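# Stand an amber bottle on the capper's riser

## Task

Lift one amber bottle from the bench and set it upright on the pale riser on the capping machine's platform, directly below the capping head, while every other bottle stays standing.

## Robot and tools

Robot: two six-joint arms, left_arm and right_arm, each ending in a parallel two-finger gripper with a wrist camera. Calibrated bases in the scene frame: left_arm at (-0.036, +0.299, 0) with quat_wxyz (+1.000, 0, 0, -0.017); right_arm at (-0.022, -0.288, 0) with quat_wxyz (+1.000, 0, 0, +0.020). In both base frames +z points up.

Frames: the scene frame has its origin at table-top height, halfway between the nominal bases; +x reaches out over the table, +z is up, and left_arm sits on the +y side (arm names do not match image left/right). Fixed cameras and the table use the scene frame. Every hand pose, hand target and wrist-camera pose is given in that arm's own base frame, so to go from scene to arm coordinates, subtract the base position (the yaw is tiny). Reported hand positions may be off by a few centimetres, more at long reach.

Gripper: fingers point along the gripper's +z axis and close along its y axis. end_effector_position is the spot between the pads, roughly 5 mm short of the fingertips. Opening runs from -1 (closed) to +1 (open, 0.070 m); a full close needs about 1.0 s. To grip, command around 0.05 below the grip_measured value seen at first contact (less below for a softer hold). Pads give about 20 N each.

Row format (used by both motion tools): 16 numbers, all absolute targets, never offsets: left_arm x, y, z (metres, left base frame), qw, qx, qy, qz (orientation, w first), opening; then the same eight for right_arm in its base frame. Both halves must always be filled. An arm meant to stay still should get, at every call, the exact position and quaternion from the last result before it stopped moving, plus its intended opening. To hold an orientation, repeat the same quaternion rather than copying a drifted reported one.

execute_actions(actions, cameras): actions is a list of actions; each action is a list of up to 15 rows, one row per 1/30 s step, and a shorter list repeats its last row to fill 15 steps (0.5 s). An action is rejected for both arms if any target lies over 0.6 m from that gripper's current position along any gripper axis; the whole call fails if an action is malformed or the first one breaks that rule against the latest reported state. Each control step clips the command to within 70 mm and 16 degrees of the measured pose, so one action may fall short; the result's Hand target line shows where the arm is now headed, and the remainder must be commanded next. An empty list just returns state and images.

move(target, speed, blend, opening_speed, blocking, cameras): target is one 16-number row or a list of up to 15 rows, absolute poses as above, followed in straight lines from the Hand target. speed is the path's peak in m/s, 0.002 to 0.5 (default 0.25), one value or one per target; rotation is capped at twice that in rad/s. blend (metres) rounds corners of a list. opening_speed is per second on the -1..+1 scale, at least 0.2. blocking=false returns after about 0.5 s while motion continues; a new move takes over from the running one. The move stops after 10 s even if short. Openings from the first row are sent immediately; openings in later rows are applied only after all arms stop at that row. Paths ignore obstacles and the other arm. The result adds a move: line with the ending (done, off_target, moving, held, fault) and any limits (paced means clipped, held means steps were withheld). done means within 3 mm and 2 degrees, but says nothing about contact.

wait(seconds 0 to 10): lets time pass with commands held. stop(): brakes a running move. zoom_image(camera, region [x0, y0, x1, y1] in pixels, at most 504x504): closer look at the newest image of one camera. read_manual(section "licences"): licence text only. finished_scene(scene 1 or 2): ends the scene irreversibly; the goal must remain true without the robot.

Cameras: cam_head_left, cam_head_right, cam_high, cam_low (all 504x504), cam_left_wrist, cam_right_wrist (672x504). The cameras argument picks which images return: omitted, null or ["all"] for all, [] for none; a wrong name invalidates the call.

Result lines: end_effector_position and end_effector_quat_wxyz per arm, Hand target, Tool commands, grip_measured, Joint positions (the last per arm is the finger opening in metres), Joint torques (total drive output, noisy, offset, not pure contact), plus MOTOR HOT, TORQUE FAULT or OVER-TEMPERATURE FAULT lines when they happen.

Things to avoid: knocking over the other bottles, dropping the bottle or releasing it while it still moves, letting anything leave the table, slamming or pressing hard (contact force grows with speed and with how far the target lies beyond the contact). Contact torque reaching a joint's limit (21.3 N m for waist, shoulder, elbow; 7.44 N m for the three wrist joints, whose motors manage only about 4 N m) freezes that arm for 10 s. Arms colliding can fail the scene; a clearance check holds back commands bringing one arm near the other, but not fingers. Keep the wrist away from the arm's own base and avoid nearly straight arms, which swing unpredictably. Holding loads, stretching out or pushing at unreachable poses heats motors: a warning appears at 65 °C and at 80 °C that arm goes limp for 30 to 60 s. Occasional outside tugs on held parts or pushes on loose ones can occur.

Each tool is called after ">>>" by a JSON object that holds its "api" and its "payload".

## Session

>>> {"api": "execute_actions", "payload": {"actions": []}}

>>> {"api": "zoom_image", "payload": {"camera": "cam_high", "region": [150, 60, 350, 260]}}

Scene clock: 0.00 s.
left_arm: end_effector_position=(+0.4336, +0.1940, +0.3473) grip_measured=+0.99 end_effector_quat_wxyz=(+0.494, -0.546, +0.676, +0.006) | right_arm: end_effector_position=(+0.3812, -0.1393, +0.3621) grip_measured=+0.99 end_effector_quat_wxyz=(+0.529, -0.128, +0.826, -0.148)
Joint positions: left_arm=[0.247 1.614 -1.669 0.541 0.801 -1.302 0.07] | right_arm=[-0.57 1.312 -1.314 0.705 0.664 -1.207 0.07]
Joint torques (N m): no reading
Hand target: left_arm +0.4336, +0.1940, +0.3473; +0.494, -0.546, +0.676, +0.006 | right_arm +0.3812, -0.1393, +0.3621; +0.529, -0.128, +0.826, -0.148
Tool commands: left_gripper/opening=+1.0 right_gripper/opening=+1.0

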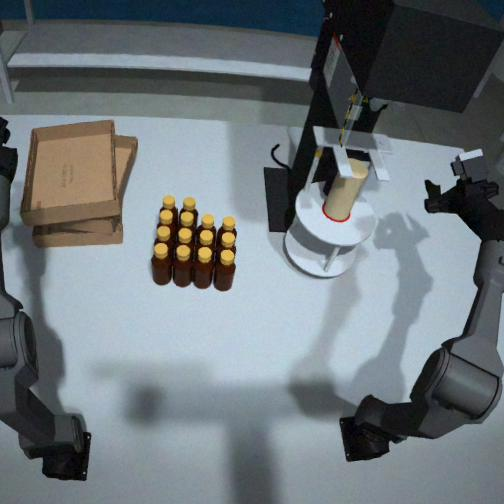

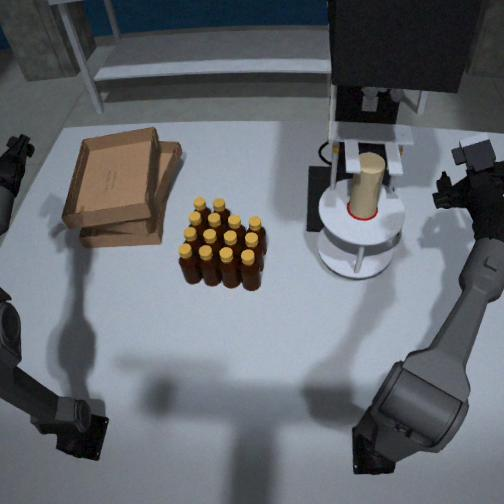

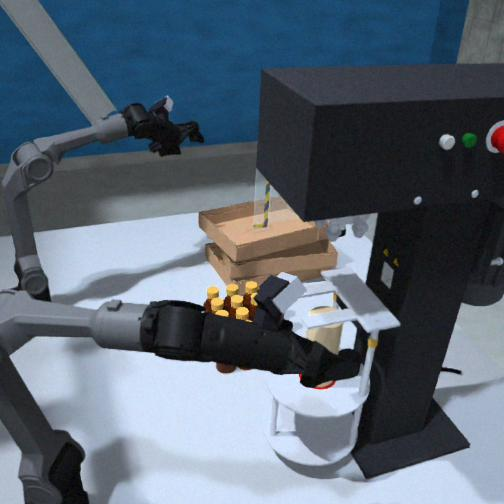

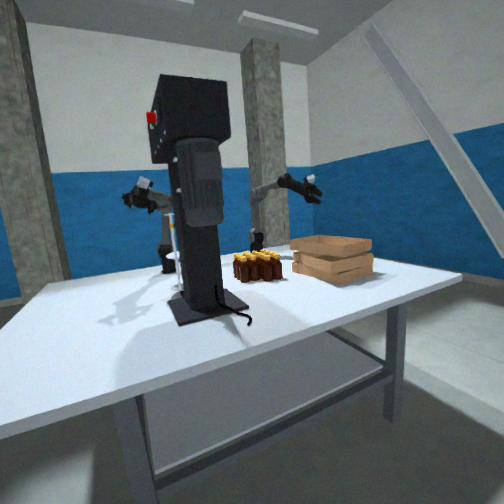

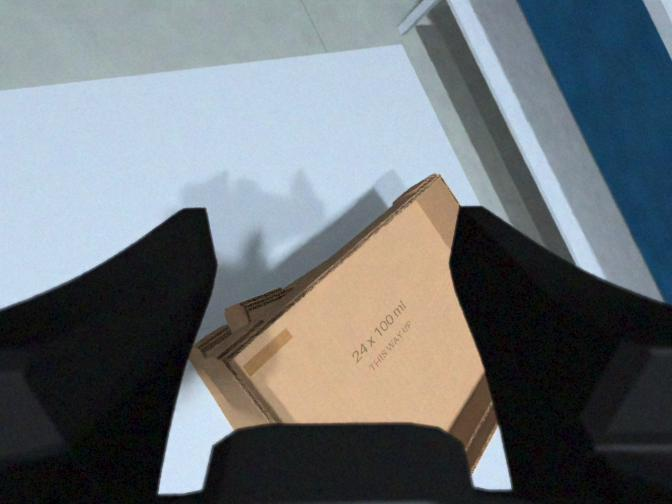

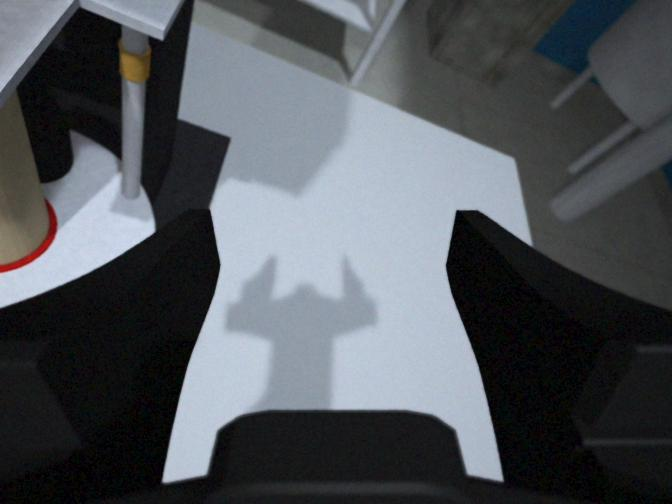

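Scaled by 2.520.

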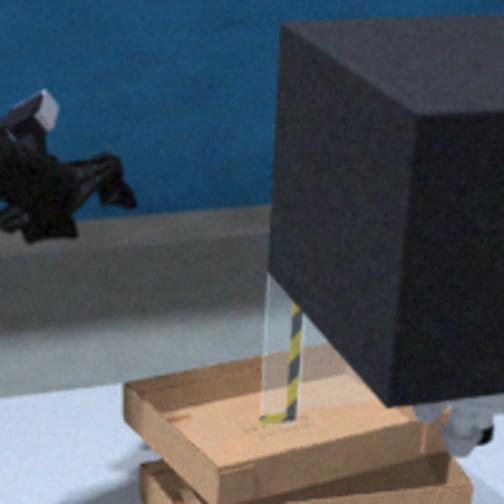

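>>> {"api": "move", "payload": {"target": [[0.4336,0.194,0.3473,0.494,-0.546,0.676,0.006,1,0.27,-0.12,0.36,0.529,-0.128,0.826,-0.148,1],[0.4336,0.194,0.3473,0.494,-0.546,0.676,0.006,1,0.26,0,0.3,0.494,0,0.8695,0,1],[0.4336,0.194,0.3473,0.494,-0.546,0.676,0.006,1,0.313,0.199,0.18,0.4744,-0.2426,0.835,0.1378,0.257]], "blend": 0.04, "cameras": ["cam_right_wrist","cam_head_left","cam_high"]}}

Scene clock: 23.20 s.
left_arm: end_effector_position=(+0.4337, +0.1939, +0.3472) grip_measured=+0.99 end_effector_quat_wxyz=(+0.494, -0.546, +0.676, +0.006) | right_arm: end_effector_position=(+0.3129, +0.1991, +0.1798) grip_measured=+0.26 end_effector_quat_wxyz=(+0.474, -0.243, +0.835, +0.138)
Joint positions: left_arm=[0.247 1.614 -1.669 0.541 0.801 -1.301 0.07] | right_arm=[0.566 1.274 -0.644 -0.071 -0.006 0.072 0.044]
Joint torques (N m): left_arm=[0.17 -7.08 -8.13 0.13 -0.54 0.08] | right_arm=[-0.35 -3.45 -5.94 -0.07 -0.91 -0.16]
Hand target: left_arm +0.4336, +0.1940, +0.3473; +0.494, -0.546, +0.676, +0.006 | right_arm +0.3130, +0.1990, +0.1800; +0.474, -0.243, +0.835, +0.138
Off the commanded pose: left_arm 0.000 m, 0 deg | right_arm 0.000 m, 0 deg.
move: done
Images, in order (width x height): cam_head_left 504x504, cam_high 504x504, cam_right_wrist 672x504.

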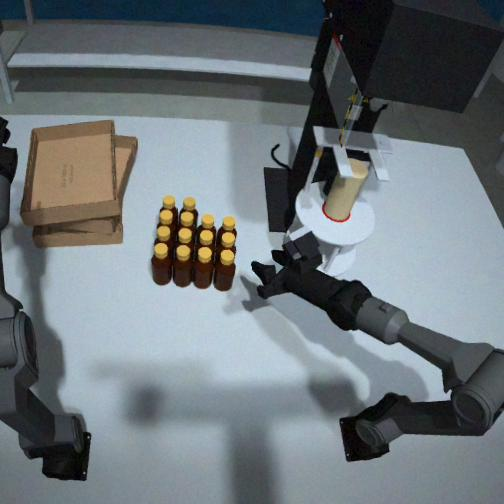

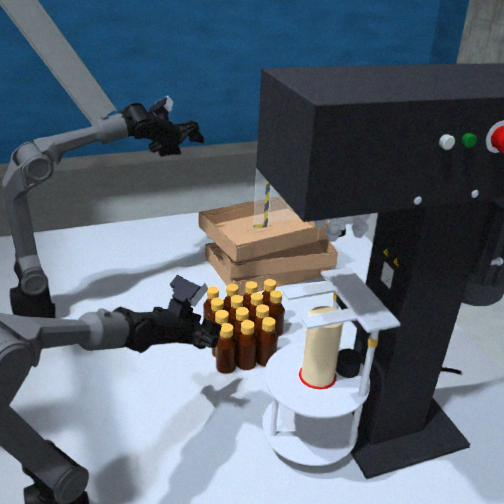

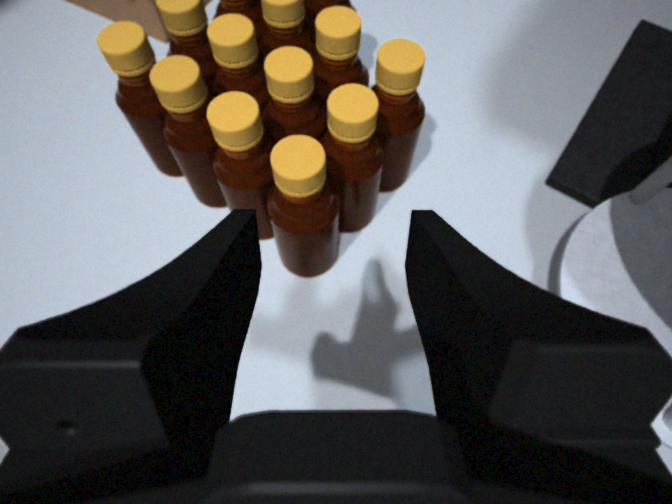

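>>> {"api": "move", "payload": {"target": [0.4336,0.194,0.3473,0.494,-0.546,0.676,0.006,1,0.313,0.2245,0.116,0.5913,-0.2199,0.7567,0.1718,0.257], "cameras": ["cam_right_wrist"]}}

Scene clock: 33.93 s.
left_arm: end_effector_position=(+0.4337, +0.1939, +0.3472) grip_measured=+0.99 end_effector_quat_wxyz=(+0.494, -0.546, +0.676, +0.006) | right_arm: end_effector_position=(+0.3132, +0.2247, +0.1162) grip_measured=+0.26 end_effector_quat_wxyz=(+0.592, -0.220, +0.756, +0.172)
Joint positions: left_arm=[0.247 1.614 -1.669 0.541 0.801 -1.301 0.07] | right_arm=[0.694 1.678 -0.351 0.148 -0.999 -0.049 0.044]
Joint torques (N m): left_arm=[0.22 -7.01 -8.06 0.18 -0.55 0.07] | right_arm=[0.51 -3.83 -2.32 -0.18 -1.07 -0.08]
Hand target: left_arm +0.4336, +0.1940, +0.3473; +0.494, -0.546, +0.676, +0.006 | right_arm +0.3130, +0.2245, +0.1160; +0.591, -0.220, +0.757, +0.172
Off the commanded pose: left_arm 0.000 m, 0 deg | right_arm 0.000 m, 0 deg.
move: done
Images, in order (width x height): cam_right_wrist 672x504.

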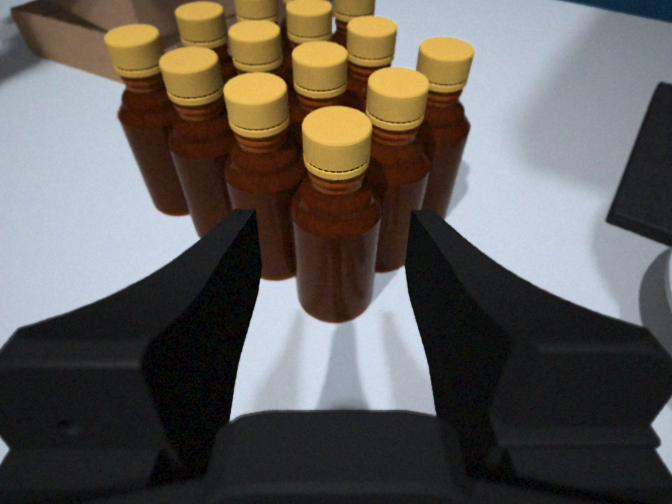

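>>> {"api": "move", "payload": {"target": [0.4336,0.194,0.3473,0.494,-0.546,0.676,0.006,1,0.363,0.2565,0.114,0.5913,-0.2199,0.7567,0.1718,0.257], "speed": 0.1, "cameras": ["cam_right_wrist","cam_high"]}}

>>> {"api": "zoom_image", "payload": {"camera": "cam_high", "region": [150, 260, 300, 380]}}

Scene clock: 43.23 s.
left_arm: end_effector_position=(+0.4337, +0.1939, +0.3472) grip_measured=+0.99 end_effector_quat_wxyz=(+0.494, -0.546, +0.676, +0.006) | right_arm: end_effector_position=(+0.3632, +0.2566, +0.1138) grip_measured=+0.26 end_effector_quat_wxyz=(+0.591, -0.220, +0.757, +0.172)
Joint positions: left_arm=[0.247 1.614 -1.669 0.541 0.801 -1.301 0.07] | right_arm=[0.662 1.82 -0.585 0.118 -0.905 -0.05 0.044]
Joint torques (N m): left_arm=[0.11 -6.82 -7.83 0.23 -0.57 0.01] | right_arm=[-0.23 -5.28 -2.63 -0.09 -1.3 -0.2]
Hand target: left_arm +0.4336, +0.1940, +0.3473; +0.494, -0.546, +0.676, +0.006 | right_arm +0.3630, +0.2565, +0.1140; +0.591, -0.220, +0.757, +0.172
Off the commanded pose: left_arm 0.000 m, 0 deg | right_arm 0.000 m, 0 deg.
move: done
Images, in order (width x height): cam_high 504x504, cam_right_wrist 672x504.

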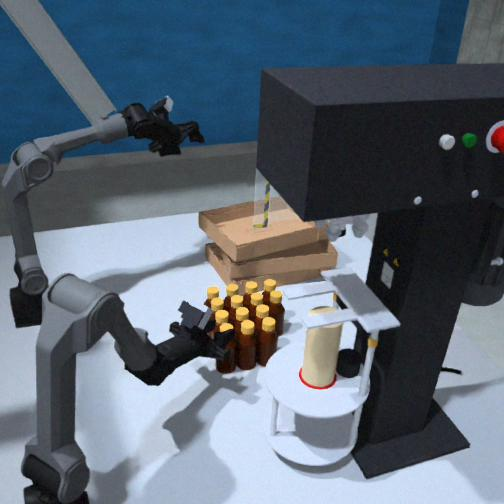

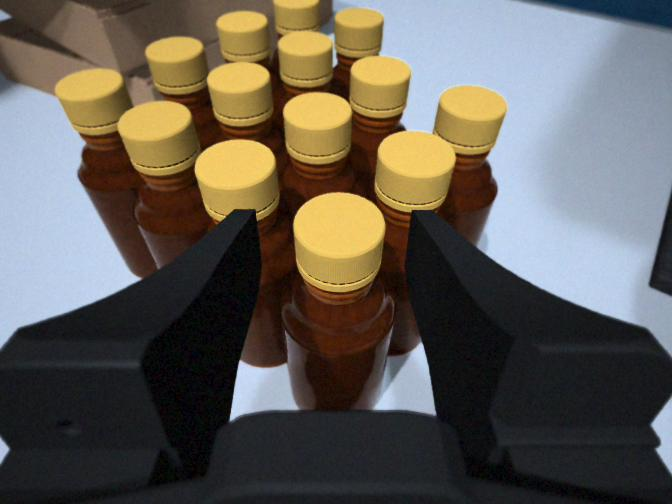

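Scaled by 3.360.

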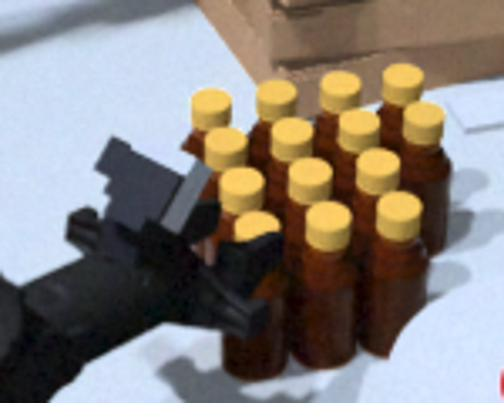

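>>> {"api": "move", "payload": {"target": [0.4336,0.194,0.3473,0.494,-0.546,0.676,0.006,1,0.3713,0.260,0.114,0.5913,-0.2199,0.7567,0.1718,0.257], "speed": 0.04, "cameras": ["cam_right_wrist","cam_high"]}}

>>> {"api": "zoom_image", "payload": {"camera": "cam_high", "region": [180, 290, 270, 380]}}

Scene clock: 68.87 s.
left_arm: end_effector_position=(+0.4337, +0.1939, +0.3472) grip_measured=+0.99 end_effector_quat_wxyz=(+0.494, -0.546, +0.676, +0.006) | right_arm: end_effector_position=(+0.3712, +0.2603, +0.1144) grip_measured=+0.26 end_effector_quat_wxyz=(+0.592, -0.220, +0.756, +0.172)
Joint positions: left_arm=[0.247 1.614 -1.669 0.541 0.801 -1.301 0.07] | right_arm=[0.653 1.838 -0.62 0.108 -0.889 -0.048 0.044]
Joint torques (N m): left_arm=[-0.01 -6.88 -7.79 0.29 -0.6 -0.04] | right_arm=[-0.48 -3.88 -3.47 -0.11 -1.11 0.01]
Hand target: left_arm +0.4336, +0.1940, +0.3473; +0.494, -0.546, +0.676, +0.006 | right_arm +0.3713, +0.2600, +0.1140; +0.591, -0.220, +0.757, +0.172
Off the commanded pose: left_arm 0.000 m, 0 deg | right_arm 0.001 m, 0 deg.
move: done
Images, in order (width x height): cam_high 504x504, cam_right_wrist 672x504.

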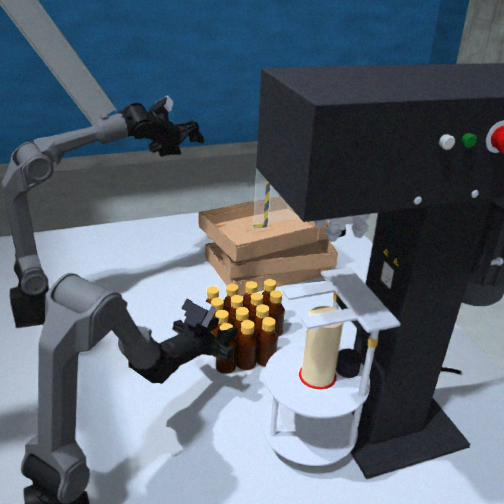

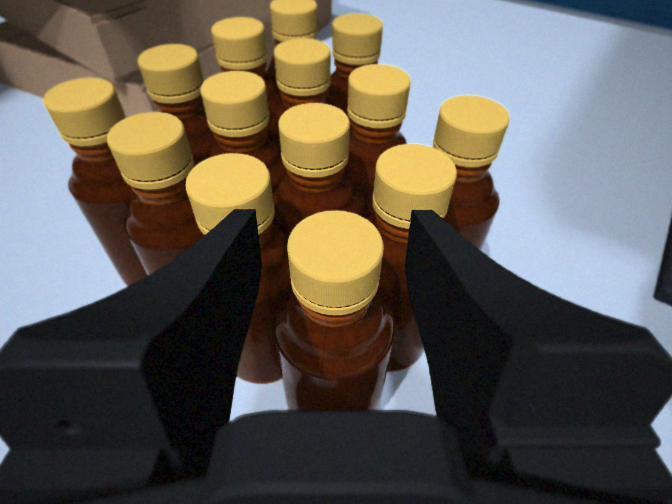

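Scaled by 5.600.

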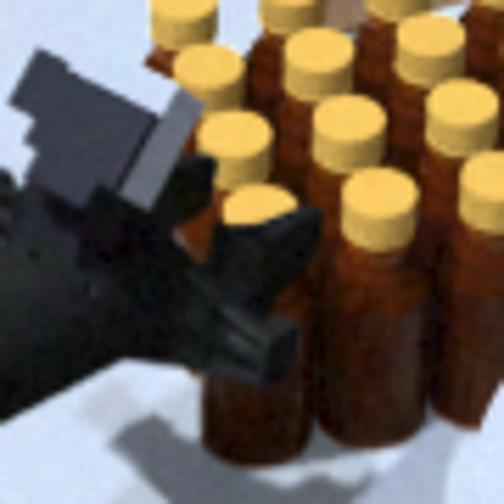

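>>> {"api": "move", "payload": {"target": [[0.4336,0.194,0.3473,0.494,-0.546,0.676,0.006,1,0.3748,0.2625,0.1105,0.5913,-0.2199,0.7567,0.1718,0.257],[0.4336,0.194,0.3473,0.494,-0.546,0.676,0.006,1,0.3748,0.2625,0.1105,0.5913,-0.2199,0.7567,0.1718,-0.32]], "speed": 0.04, "opening_speed": 0.5, "cameras": ["cam_right_wrist","cam_high"]}}

>>> {"api": "zoom_image", "payload": {"camera": "cam_high", "region": [180, 290, 270, 380]}}

Scene clock: 80.57 s.
left_arm: end_effector_position=(+0.4337, +0.1939, +0.3472) grip_measured=+0.99 end_effector_quat_wxyz=(+0.494, -0.546, +0.676, +0.006) | right_arm: end_effector_position=(+0.3749, +0.2622, +0.1105) grip_measured=-0.19 end_effector_quat_wxyz=(+0.591, -0.220, +0.757, +0.172)
Joint positions: left_arm=[0.247 1.614 -1.669 0.541 0.801 -1.301 0.07] | right_arm=[0.651 1.86 -0.635 0.107 -0.895 -0.046 0.028]
Joint torques (N m): left_arm=[0.04 -6.82 -7.68 0.28 -0.59 -0.05] | right_arm=[-0.02 -5.6 -3.52 -0.12 -1.18 -0.01]
Hand target: left_arm +0.4336, +0.1940, +0.3473; +0.494, -0.546, +0.676, +0.006 | right_arm +0.3748, +0.2625, +0.1105; +0.591, -0.220, +0.757, +0.172
Off the commanded pose: left_arm 0.000 m, 0 deg | right_arm 0.000 m, 0 deg.
move: done
Images, in order (width x height): cam_high 504x504, cam_right_wrist 672x504.

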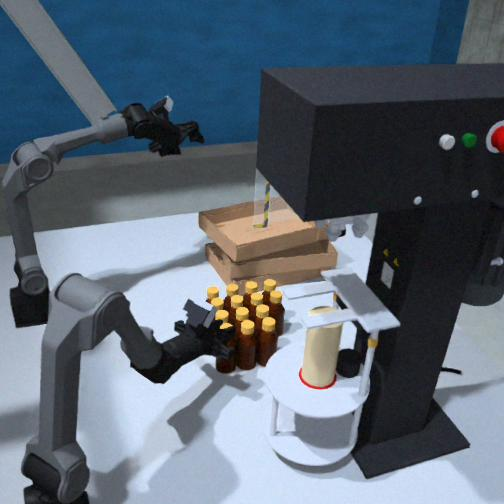

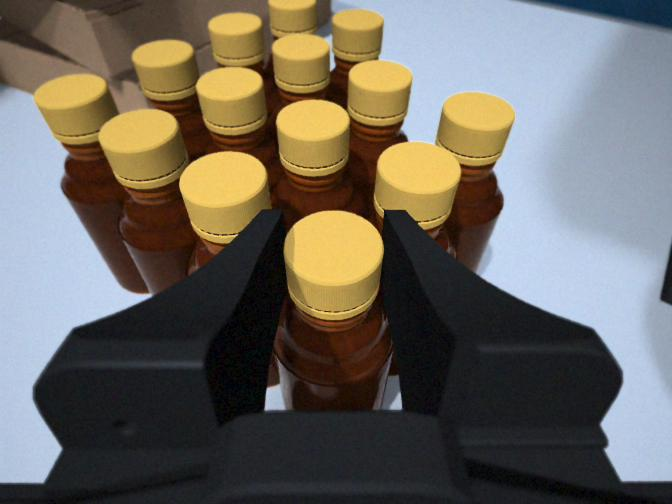

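Scaled by 5.600.

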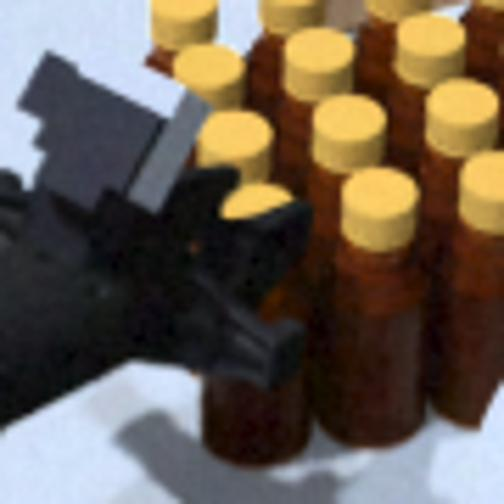

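>>> {"api": "move", "payload": {"target": [[0.4336,0.194,0.3473,0.494,-0.546,0.676,0.006,1,0.3748,0.2625,0.25,0.5913,-0.2199,0.7567,0.1718,-0.32],[0.4336,0.194,0.3473,0.494,-0.546,0.676,0.006,1,0.38,0.14,0.25,0.607,-0.132,0.777,0.1032,-0.32],[0.4336,0.194,0.3473,0.494,-0.546,0.676,0.006,1,0.40,0.14,0.14,0.607,-0.132,0.777,0.1032,-0.32]], "speed": [0.12,0.2,0.15], "blend": [0.03,0.03,0], "cameras": ["cam_right_wrist","cam_high","cam_head_right"]}}

Scene clock: 93.80 s.
left_arm: end_effector_position=(+0.4337, +0.1939, +0.3472) grip_measured=+0.99 end_effector_quat_wxyz=(+0.494, -0.546, +0.676, +0.006) | right_arm: end_effector_position=(+0.3999, +0.1402, +0.1393) grip_measured=-0.19 end_effector_quat_wxyz=(+0.606, -0.133, +0.777, +0.103)
Joint positions: left_arm=[0.247 1.614 -1.669 0.541 0.801 -1.301 0.07] | right_arm=[0.337 1.667 -0.526 0 -0.808 -0.001 0.028]
Joint torques (N m): left_arm=[0.02 -6.68 -7.39 0.24 -0.63 -0.06] | right_arm=[-0.34 -5.37 -4.76 -0.12 -1.66 -0.04]
Hand target: left_arm +0.4336, +0.1940, +0.3473; +0.494, -0.546, +0.676, +0.006 | right_arm +0.4000, +0.1400, +0.1400; +0.607, -0.132, +0.777, +0.103
Off the commanded pose: left_arm 0.000 m, 0 deg | right_arm 0.001 m, 0 deg.
move: done
Images, in order (width x height): cam_head_right 504x504, cam_high 504x504, cam_right_wrist 672x504.

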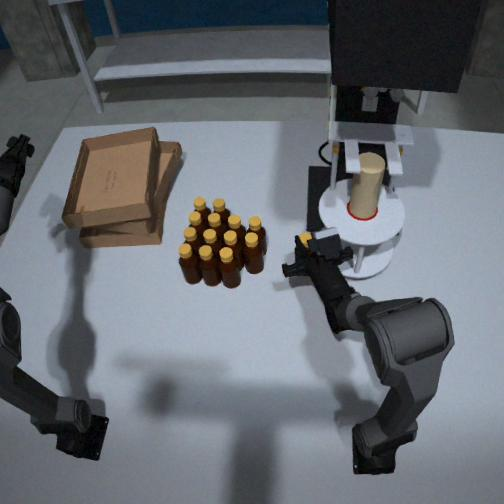

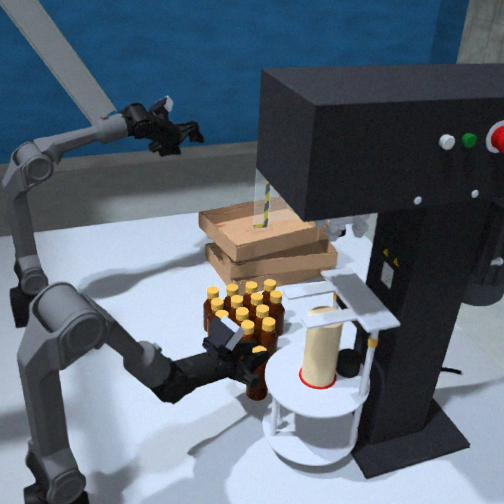

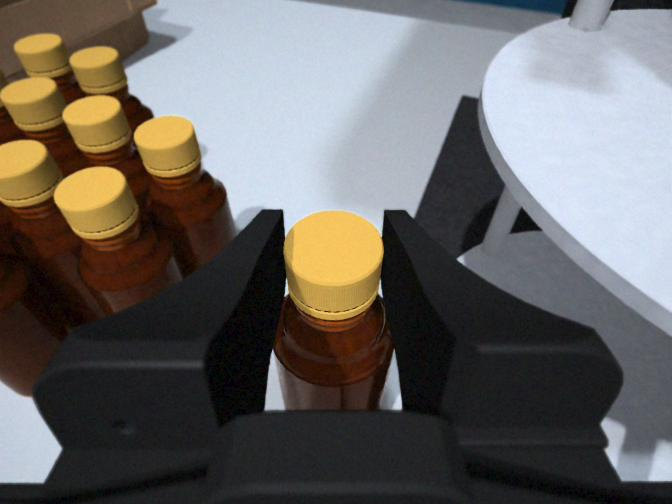

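>>> {"api": "move", "payload": {"target": [[0.4336,0.194,0.3473,0.494,-0.546,0.676,0.006,1,0.40,0.14,0.1105,0.607,-0.132,0.777,0.1032,-0.32],[0.4336,0.194,0.3473,0.494,-0.546,0.676,0.006,1,0.40,0.14,0.1105,0.607,-0.132,0.777,0.1032,0.6],[0.4336,0.194,0.3473,0.494,-0.546,0.676,0.006,1,0.348,0.122,0.113,0.607,-0.132,0.777,0.1032,0.6],[0.4336,0.194,0.3473,0.494,-0.546,0.676,0.006,1,0.348,0.122,0.06,0.607,-0.132,0.777,0.1032,0.6],[0.4336,0.194,0.3473,0.494,-0.546,0.676,0.006,1,0.385,0.135,0.06,0.607,-0.132,0.777,0.1032,0.6]], "speed": [0.04,0.05,0.1,0.1,0.08], "opening_speed": 0.6, "cameras": ["cam_right_wrist","cam_high"]}}

Scene clock: 105.90 s.
left_arm: end_effector_position=(+0.4337, +0.1939, +0.3472) grip_measured=+0.99 end_effector_quat_wxyz=(+0.494, -0.546, +0.676, +0.006) | right_arm: end_effector_position=(+0.3857, +0.1351, +0.0605) grip_measured=+0.60 end_effector_quat_wxyz=(+0.599, -0.133, +0.783, +0.102)
Joint positions: left_arm=[0.247 1.614 -1.669 0.541 0.801 -1.301 0.07] | right_arm=[0.337 1.985 -0.422 0.001 -1.212 -0.001 0.056]
Joint torques (N m): left_arm=[-0.22 -6.7 -7.29 0.22 -0.67 -0.08] | right_arm=[0.95 -4.34 -1.64 -0.07 -1.17 -0.18]
Hand target: left_arm +0.4336, +0.1940, +0.3473; +0.494, -0.546, +0.676, +0.006 | right_arm +0.3852, +0.1351, +0.0603; +0.599, -0.133, +0.783, +0.102
Off the commanded pose: left_arm 0.000 m, 0 deg | right_arm 0.001 m, 1 deg.
joint sent to its limit (right arm) — joint 5 (wrist pitch), lower limit. The joint targets still meet the commanded pose.
move: done
Images, in order (width x height): cam_high 504x504, cam_right_wrist 672x504.

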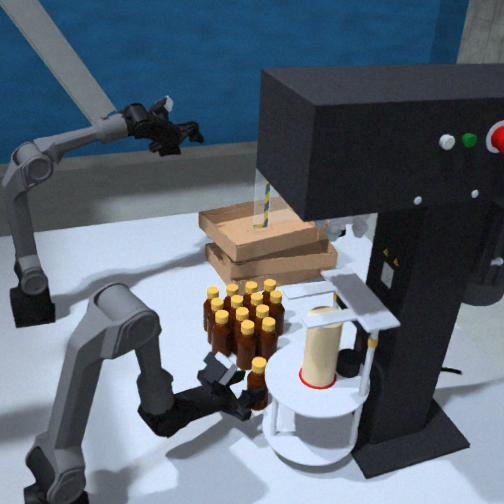

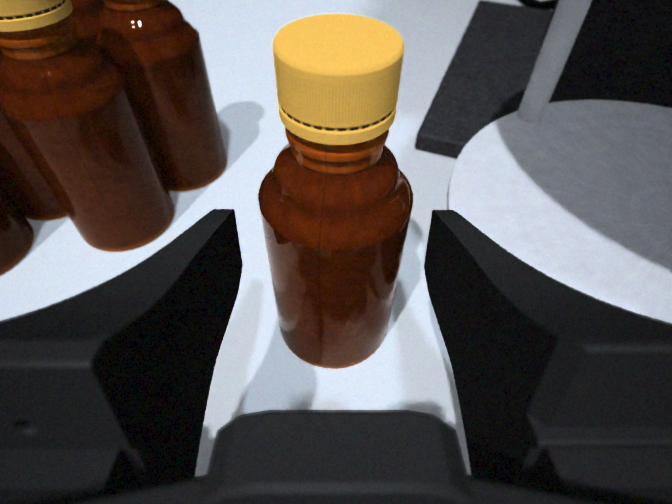

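>>> {"api": "move", "payload": {"target": [[0.4336,0.194,0.3473,0.494,-0.546,0.676,0.006,1,0.3985,0.1395,0.06,0.599,-0.133,0.783,0.102,0.6],[0.4336,0.194,0.3473,0.494,-0.546,0.676,0.006,1,0.3985,0.1395,0.06,0.599,-0.133,0.783,0.102,0.02],[0.4336,0.194,0.3473,0.494,-0.546,0.676,0.006,1,0.3985,0.1395,0.1,0.599,-0.133,0.783,0.102,0.02]], "speed": 0.08, "opening_speed": 0.5, "cameras": ["cam_right_wrist","cam_high"]}}

Scene clock: 114.47 s.
left_arm: end_effector_position=(+0.4337, +0.1939, +0.3472) grip_measured=+0.99 end_effector_quat_wxyz=(+0.494, -0.546, +0.676, +0.006) | right_arm: end_effector_position=(+0.3984, +0.1395, +0.1004) grip_measured=+0.30 end_effector_quat_wxyz=(+0.599, -0.133, +0.783, +0.102)
Joint positions: left_arm=[0.247 1.614 -1.669 0.541 0.801 -1.301 0.07] | right_arm=[0.336 1.812 -0.489 -0.001 -0.972 0 0.045]
Joint torques (N m): left_arm=[-0.07 -6.54 -7.11 0.23 -0.67 -0.07] | right_arm=[0.55 -4.29 -4 -0.11 -1.9 -0.15]
Hand target: left_arm +0.4336, +0.1940, +0.3473; +0.494, -0.546, +0.676, +0.006 | right_arm +0.3985, +0.1395, +0.1000; +0.599, -0.133, +0.783, +0.102
Off the commanded pose: left_arm 0.000 m, 0 deg | right_arm 0.000 m, 0 deg.
move: done
Images, in order (width x height): cam_high 504x504, cam_right_wrist 672x504.

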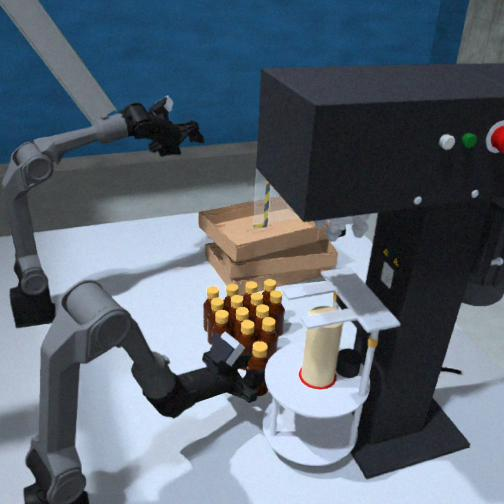

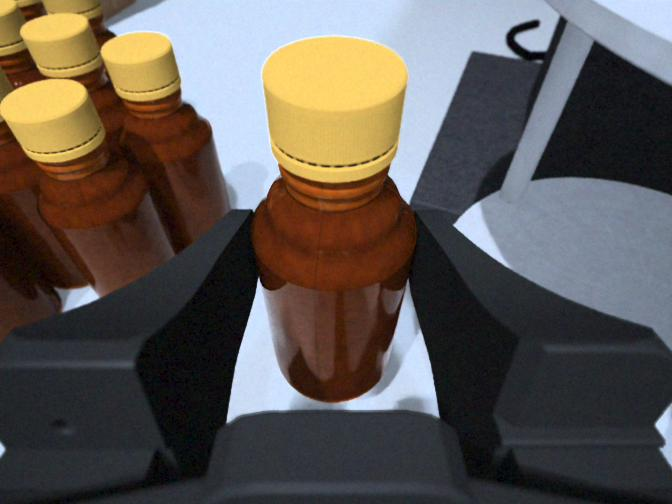

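>>> {"api": "move", "payload": {"target": [[0.4336,0.194,0.3473,0.494,-0.546,0.676,0.006,1,0.35,0.122,0.25,0.599,-0.133,0.783,0.102,0.02],[0.4336,0.194,0.3473,0.494,-0.546,0.676,0.006,1,0.25,0.04,0.384,0.6087,0,0.7934,0,0.02]], "blend": [0.04,0], "speed": 0.18, "cameras": ["cam_right_wrist","cam_high"]}}

>>> {"api": "move", "payload": {"target": [0.4336,0.194,0.3473,0.494,-0.546,0.676,0.006,1,0.25,-0.08,0.384,0.6087,0,0.7934,0,0.02], "speed": 0.18, "cameras": ["cam_right_wrist","cam_head_right"]}}

Scene clock: 127.10 s.
left_arm: end_effector_position=(+0.4337, +0.1939, +0.3472) grip_measured=+0.99 end_effector_quat_wxyz=(+0.494, -0.546, +0.676, +0.006) | right_arm: end_effector_position=(+0.2500, +0.0402, +0.3843) grip_measured=+0.30 end_effector_quat_wxyz=(+0.609, +0.000, +0.793, +0.001)
Joint positions: left_arm=[0.247 1.614 -1.669 0.541 0.801 -1.301 0.07] | right_arm=[0.843 0.757 -0.977 -1.022 1.006 1.002 0.045]
Joint torques (N m): left_arm=[-0.14 -6.45 -7.24 0.18 -0.73 -0.07] | right_arm=[-0.17 0.7 -4.55 -1.09 -1.12 -0.14]
Hand target: left_arm +0.4336, +0.1940, +0.3473; +0.494, -0.546, +0.676, +0.006 | right_arm +0.2500, +0.0400, +0.3840; +0.609, +0.000, +0.793, +0.000
Off the commanded pose: left_arm 0.000 m, 0 deg | right_arm 0.000 m, 0 deg.
move: done
Images, in order (width x height): cam_high 504x504, cam_right_wrist 672x504.

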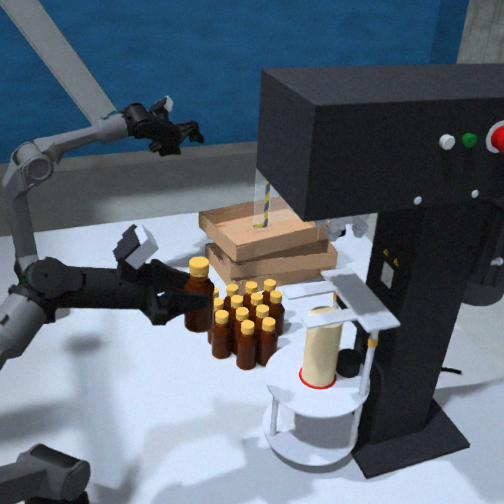

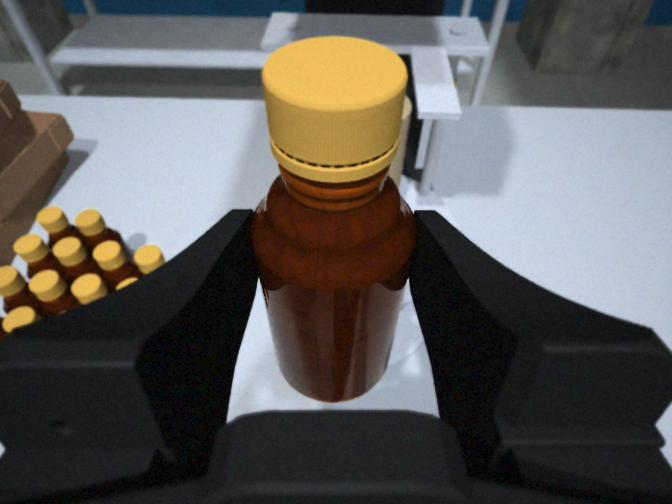

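Scene clock: 130.03 s.
left_arm: end_effector_position=(+0.4337, +0.1939, +0.3472) grip_measured=+0.99 end_effector_quat_wxyz=(+0.494, -0.546, +0.676, +0.006) | right_arm: end_effector_position=(+0.2502, -0.0805, +0.3837) grip_measured=+0.30 end_effector_quat_wxyz=(+0.608, +0.002, +0.794, -0.002)
Joint positions: left_arm=[0.247 1.614 -1.669 0.541 0.801 -1.301 0.07] | right_arm=[-1.145 0.871 -1.009 1.198 1.228 -1.224 0.045]
Joint torques (N m): left_arm=[-0.17 -6.68 -6.95 0.2 -0.72 -0.08] | right_arm=[0.28 -0.61 -5.21 1.2 -0.7 -0.01]
Hand target: left_arm +0.4336, +0.1940, +0.3473; +0.494, -0.546, +0.676, +0.006 | right_arm +0.2503, -0.0799, +0.3840; +0.609, +0.001, +0.793, -0.002
Off the commanded pose: left_arm 0.000 m, 0 deg | right_arm 0.001 m, 0 deg.
joint sent to its limit (right arm) — joint 5 (wrist pitch), upper limit. The joint targets still meet the commanded pose.
move: done; limits=paced
Images, in order (width x height): cam_head_right 504x504, cam_right_wrist 672x504.

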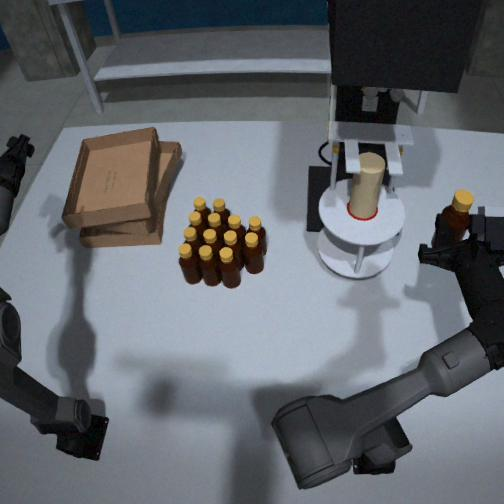

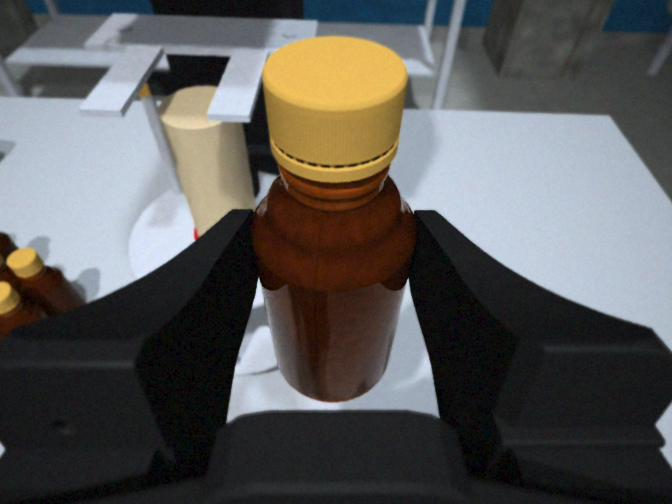

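>>> {"api": "move", "payload": {"target": [[0.4336,0.194,0.3473,0.494,-0.546,0.676,0.006,1,0.31,-0.03,0.384,0.6087,0,0.7934,0,0.02],[0.4336,0.194,0.3473,0.494,-0.546,0.676,0.006,1,0.325,0.0175,0.384,0.6087,0,0.7934,0,0.02]], "blend": [0.02,0], "speed": 0.1}}

>>> {"api": "zoom_image", "payload": {"camera": "cam_head_right", "region": [300, 110, 440, 250]}}

>>> {"api": "zoom_image", "payload": {"camera": "cam_high", "region": [230, 200, 410, 380]}}

Scene clock: 150.67 s.
left_arm: end_effector_position=(+0.4337, +0.1939, +0.3472) grip_measured=+0.99 end_effector_quat_wxyz=(+0.494, -0.546, +0.676, +0.006) | right_arm: end_effector_position=(+0.3250, +0.0174, +0.3841) grip_measured=+0.30 end_effector_quat_wxyz=(+0.609, +0.000, +0.793, +0.000)
Joint positions: left_arm=[0.247 1.614 -1.669 0.541 0.801 -1.301 0.07] | right_arm=[0.157 0.958 -1.045 -0.344 0.463 0.351 0.045]
Joint torques (N m): left_arm=[-0.33 -6.79 -6.8 0.16 -0.76 -0.07] | right_arm=[0.88 -0.59 -6.79 -0.22 -1.56 -0.2]
Hand target: left_arm +0.4336, +0.1940, +0.3473; +0.494, -0.546, +0.676, +0.006 | right_arm +0.3250, +0.0175, +0.3840; +0.609, +0.000, +0.793, +0.000
Off the commanded pose: left_arm 0.000 m, 0 deg | right_arm 0.000 m, 0 deg.
move: done

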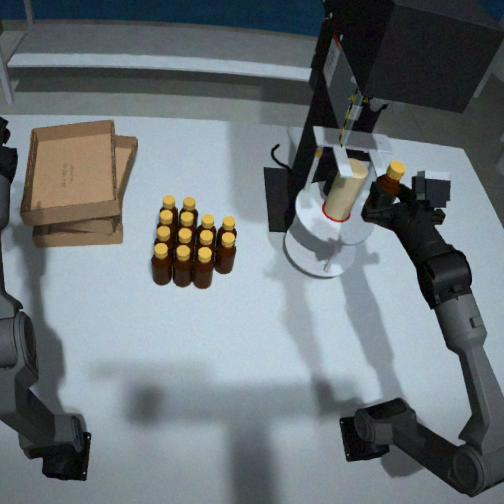

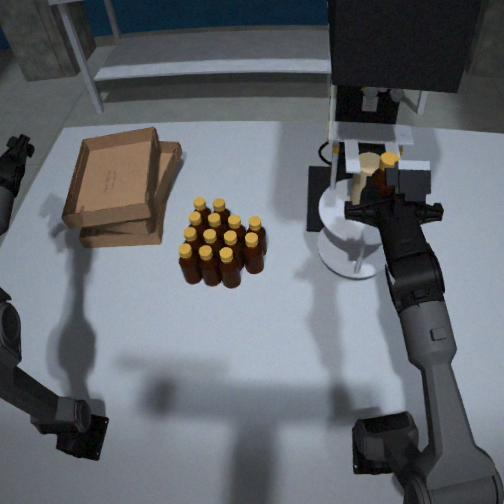

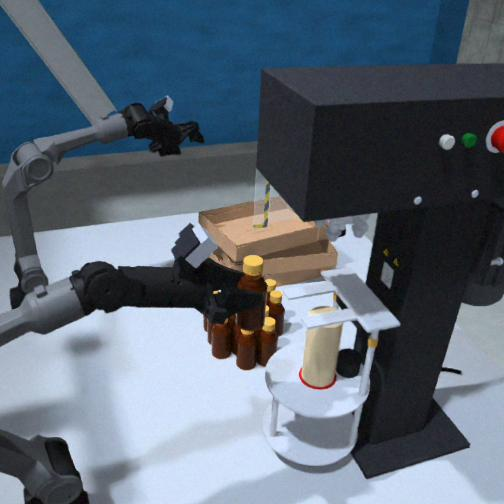

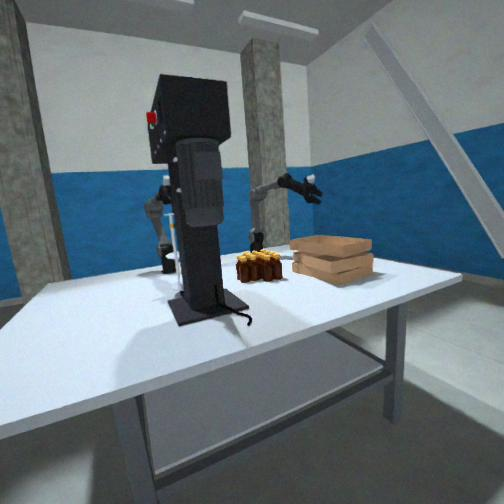

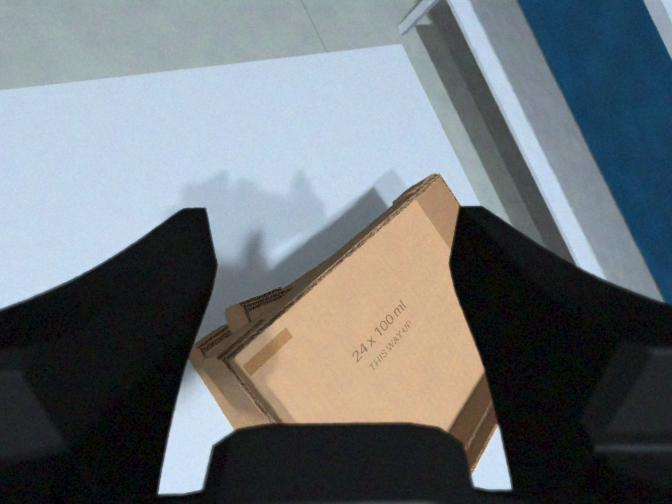

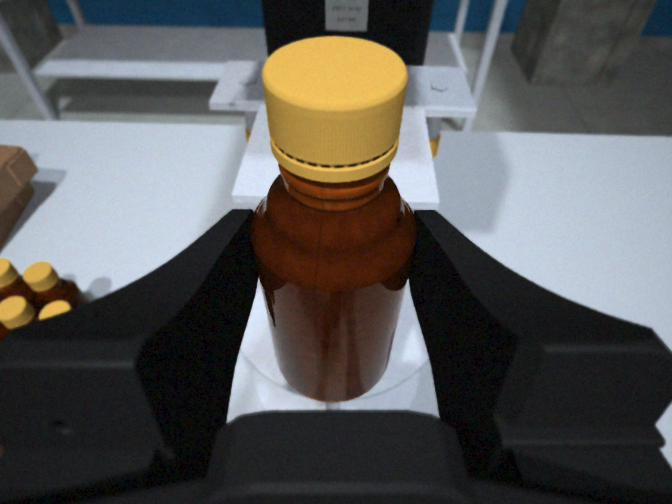

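Scaled by 3.600.

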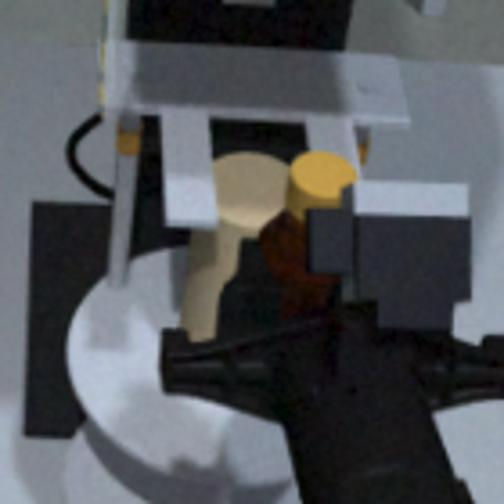

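Scaled by 2.800.

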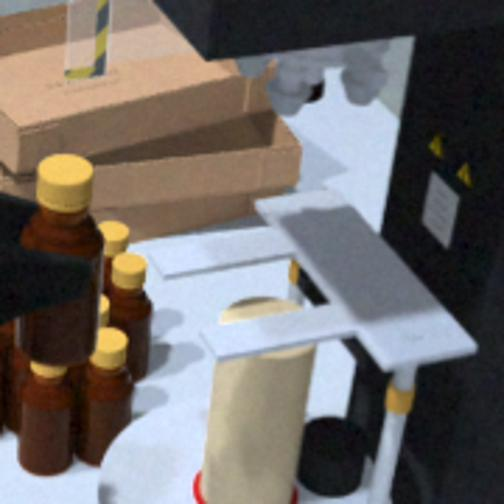

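>>> {"api": "move", "payload": {"target": [0.4336,0.194,0.3473,0.494,-0.546,0.676,0.006,1,0.42,0.0165,0.384,0.6087,0,0.7934,0,0.02], "speed": 0.07, "cameras": ["cam_right_wrist","cam_high","cam_head_right"]}}

>>> {"api": "zoom_image", "payload": {"camera": "cam_head_right", "region": [300, 110, 440, 250]}}

>>> {"api": "zoom_image", "payload": {"camera": "cam_high", "region": [230, 200, 410, 380]}}

Scene clock: 160.60 s.
left_arm: end_effector_position=(+0.4337, +0.1939, +0.3472) grip_measured=+0.99 end_effector_quat_wxyz=(+0.494, -0.546, +0.676, +0.006) | right_arm: end_effector_position=(+0.4205, +0.0168, +0.3837) grip_measured=+0.30 end_effector_quat_wxyz=(+0.608, +0.000, +0.794, +0.000)
Joint positions: left_arm=[0.247 1.614 -1.669 0.541 0.801 -1.301 0.07] | right_arm=[0.081 1.287 -1.258 -0.241 0.33 0.249 0.045]
Joint torques (N m): left_arm=[-0.38 -6.43 -6.78 0.12 -0.77 -0.07] | right_arm=[-0.32 -5.03 -6.1 -0.24 -1.61 -0.05]
Hand target: left_arm +0.4336, +0.1940, +0.3473; +0.494, -0.546, +0.676, +0.006 | right_arm +0.4200, +0.0165, +0.3840; +0.609, +0.000, +0.793, +0.000
Off the commanded pose: left_arm 0.000 m, 0 deg | right_arm 0.001 m, 0 deg.
move: done
Images, in order (width x height): cam_head_right 504x504, cam_high 504x504, cam_right_wrist 672x504.

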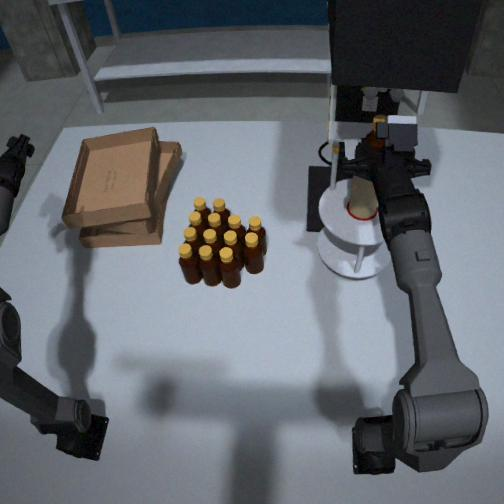

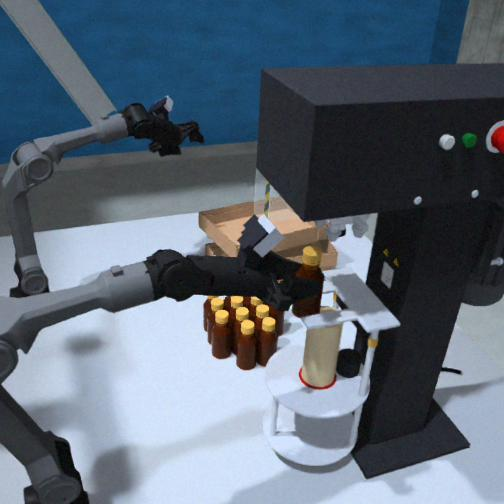

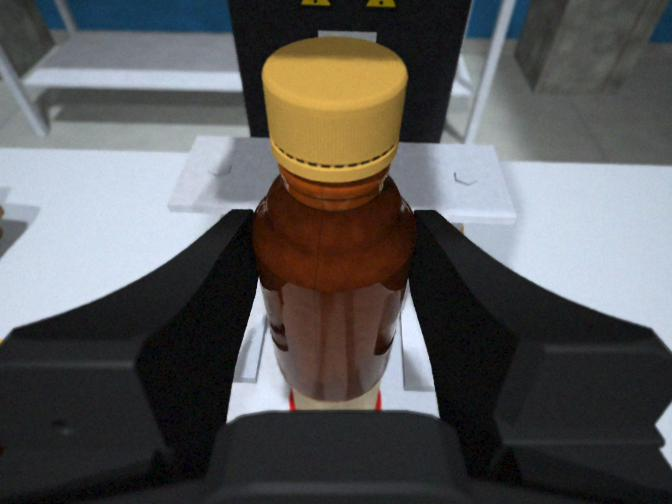

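Scaled by 3.600.

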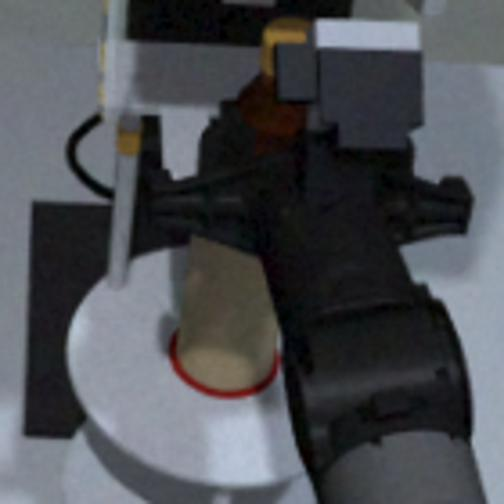

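Scaled by 2.800.

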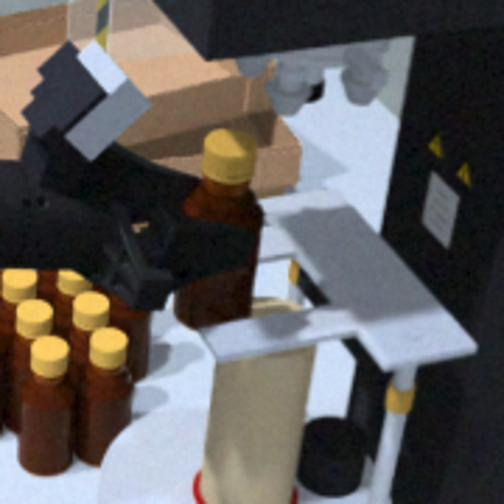

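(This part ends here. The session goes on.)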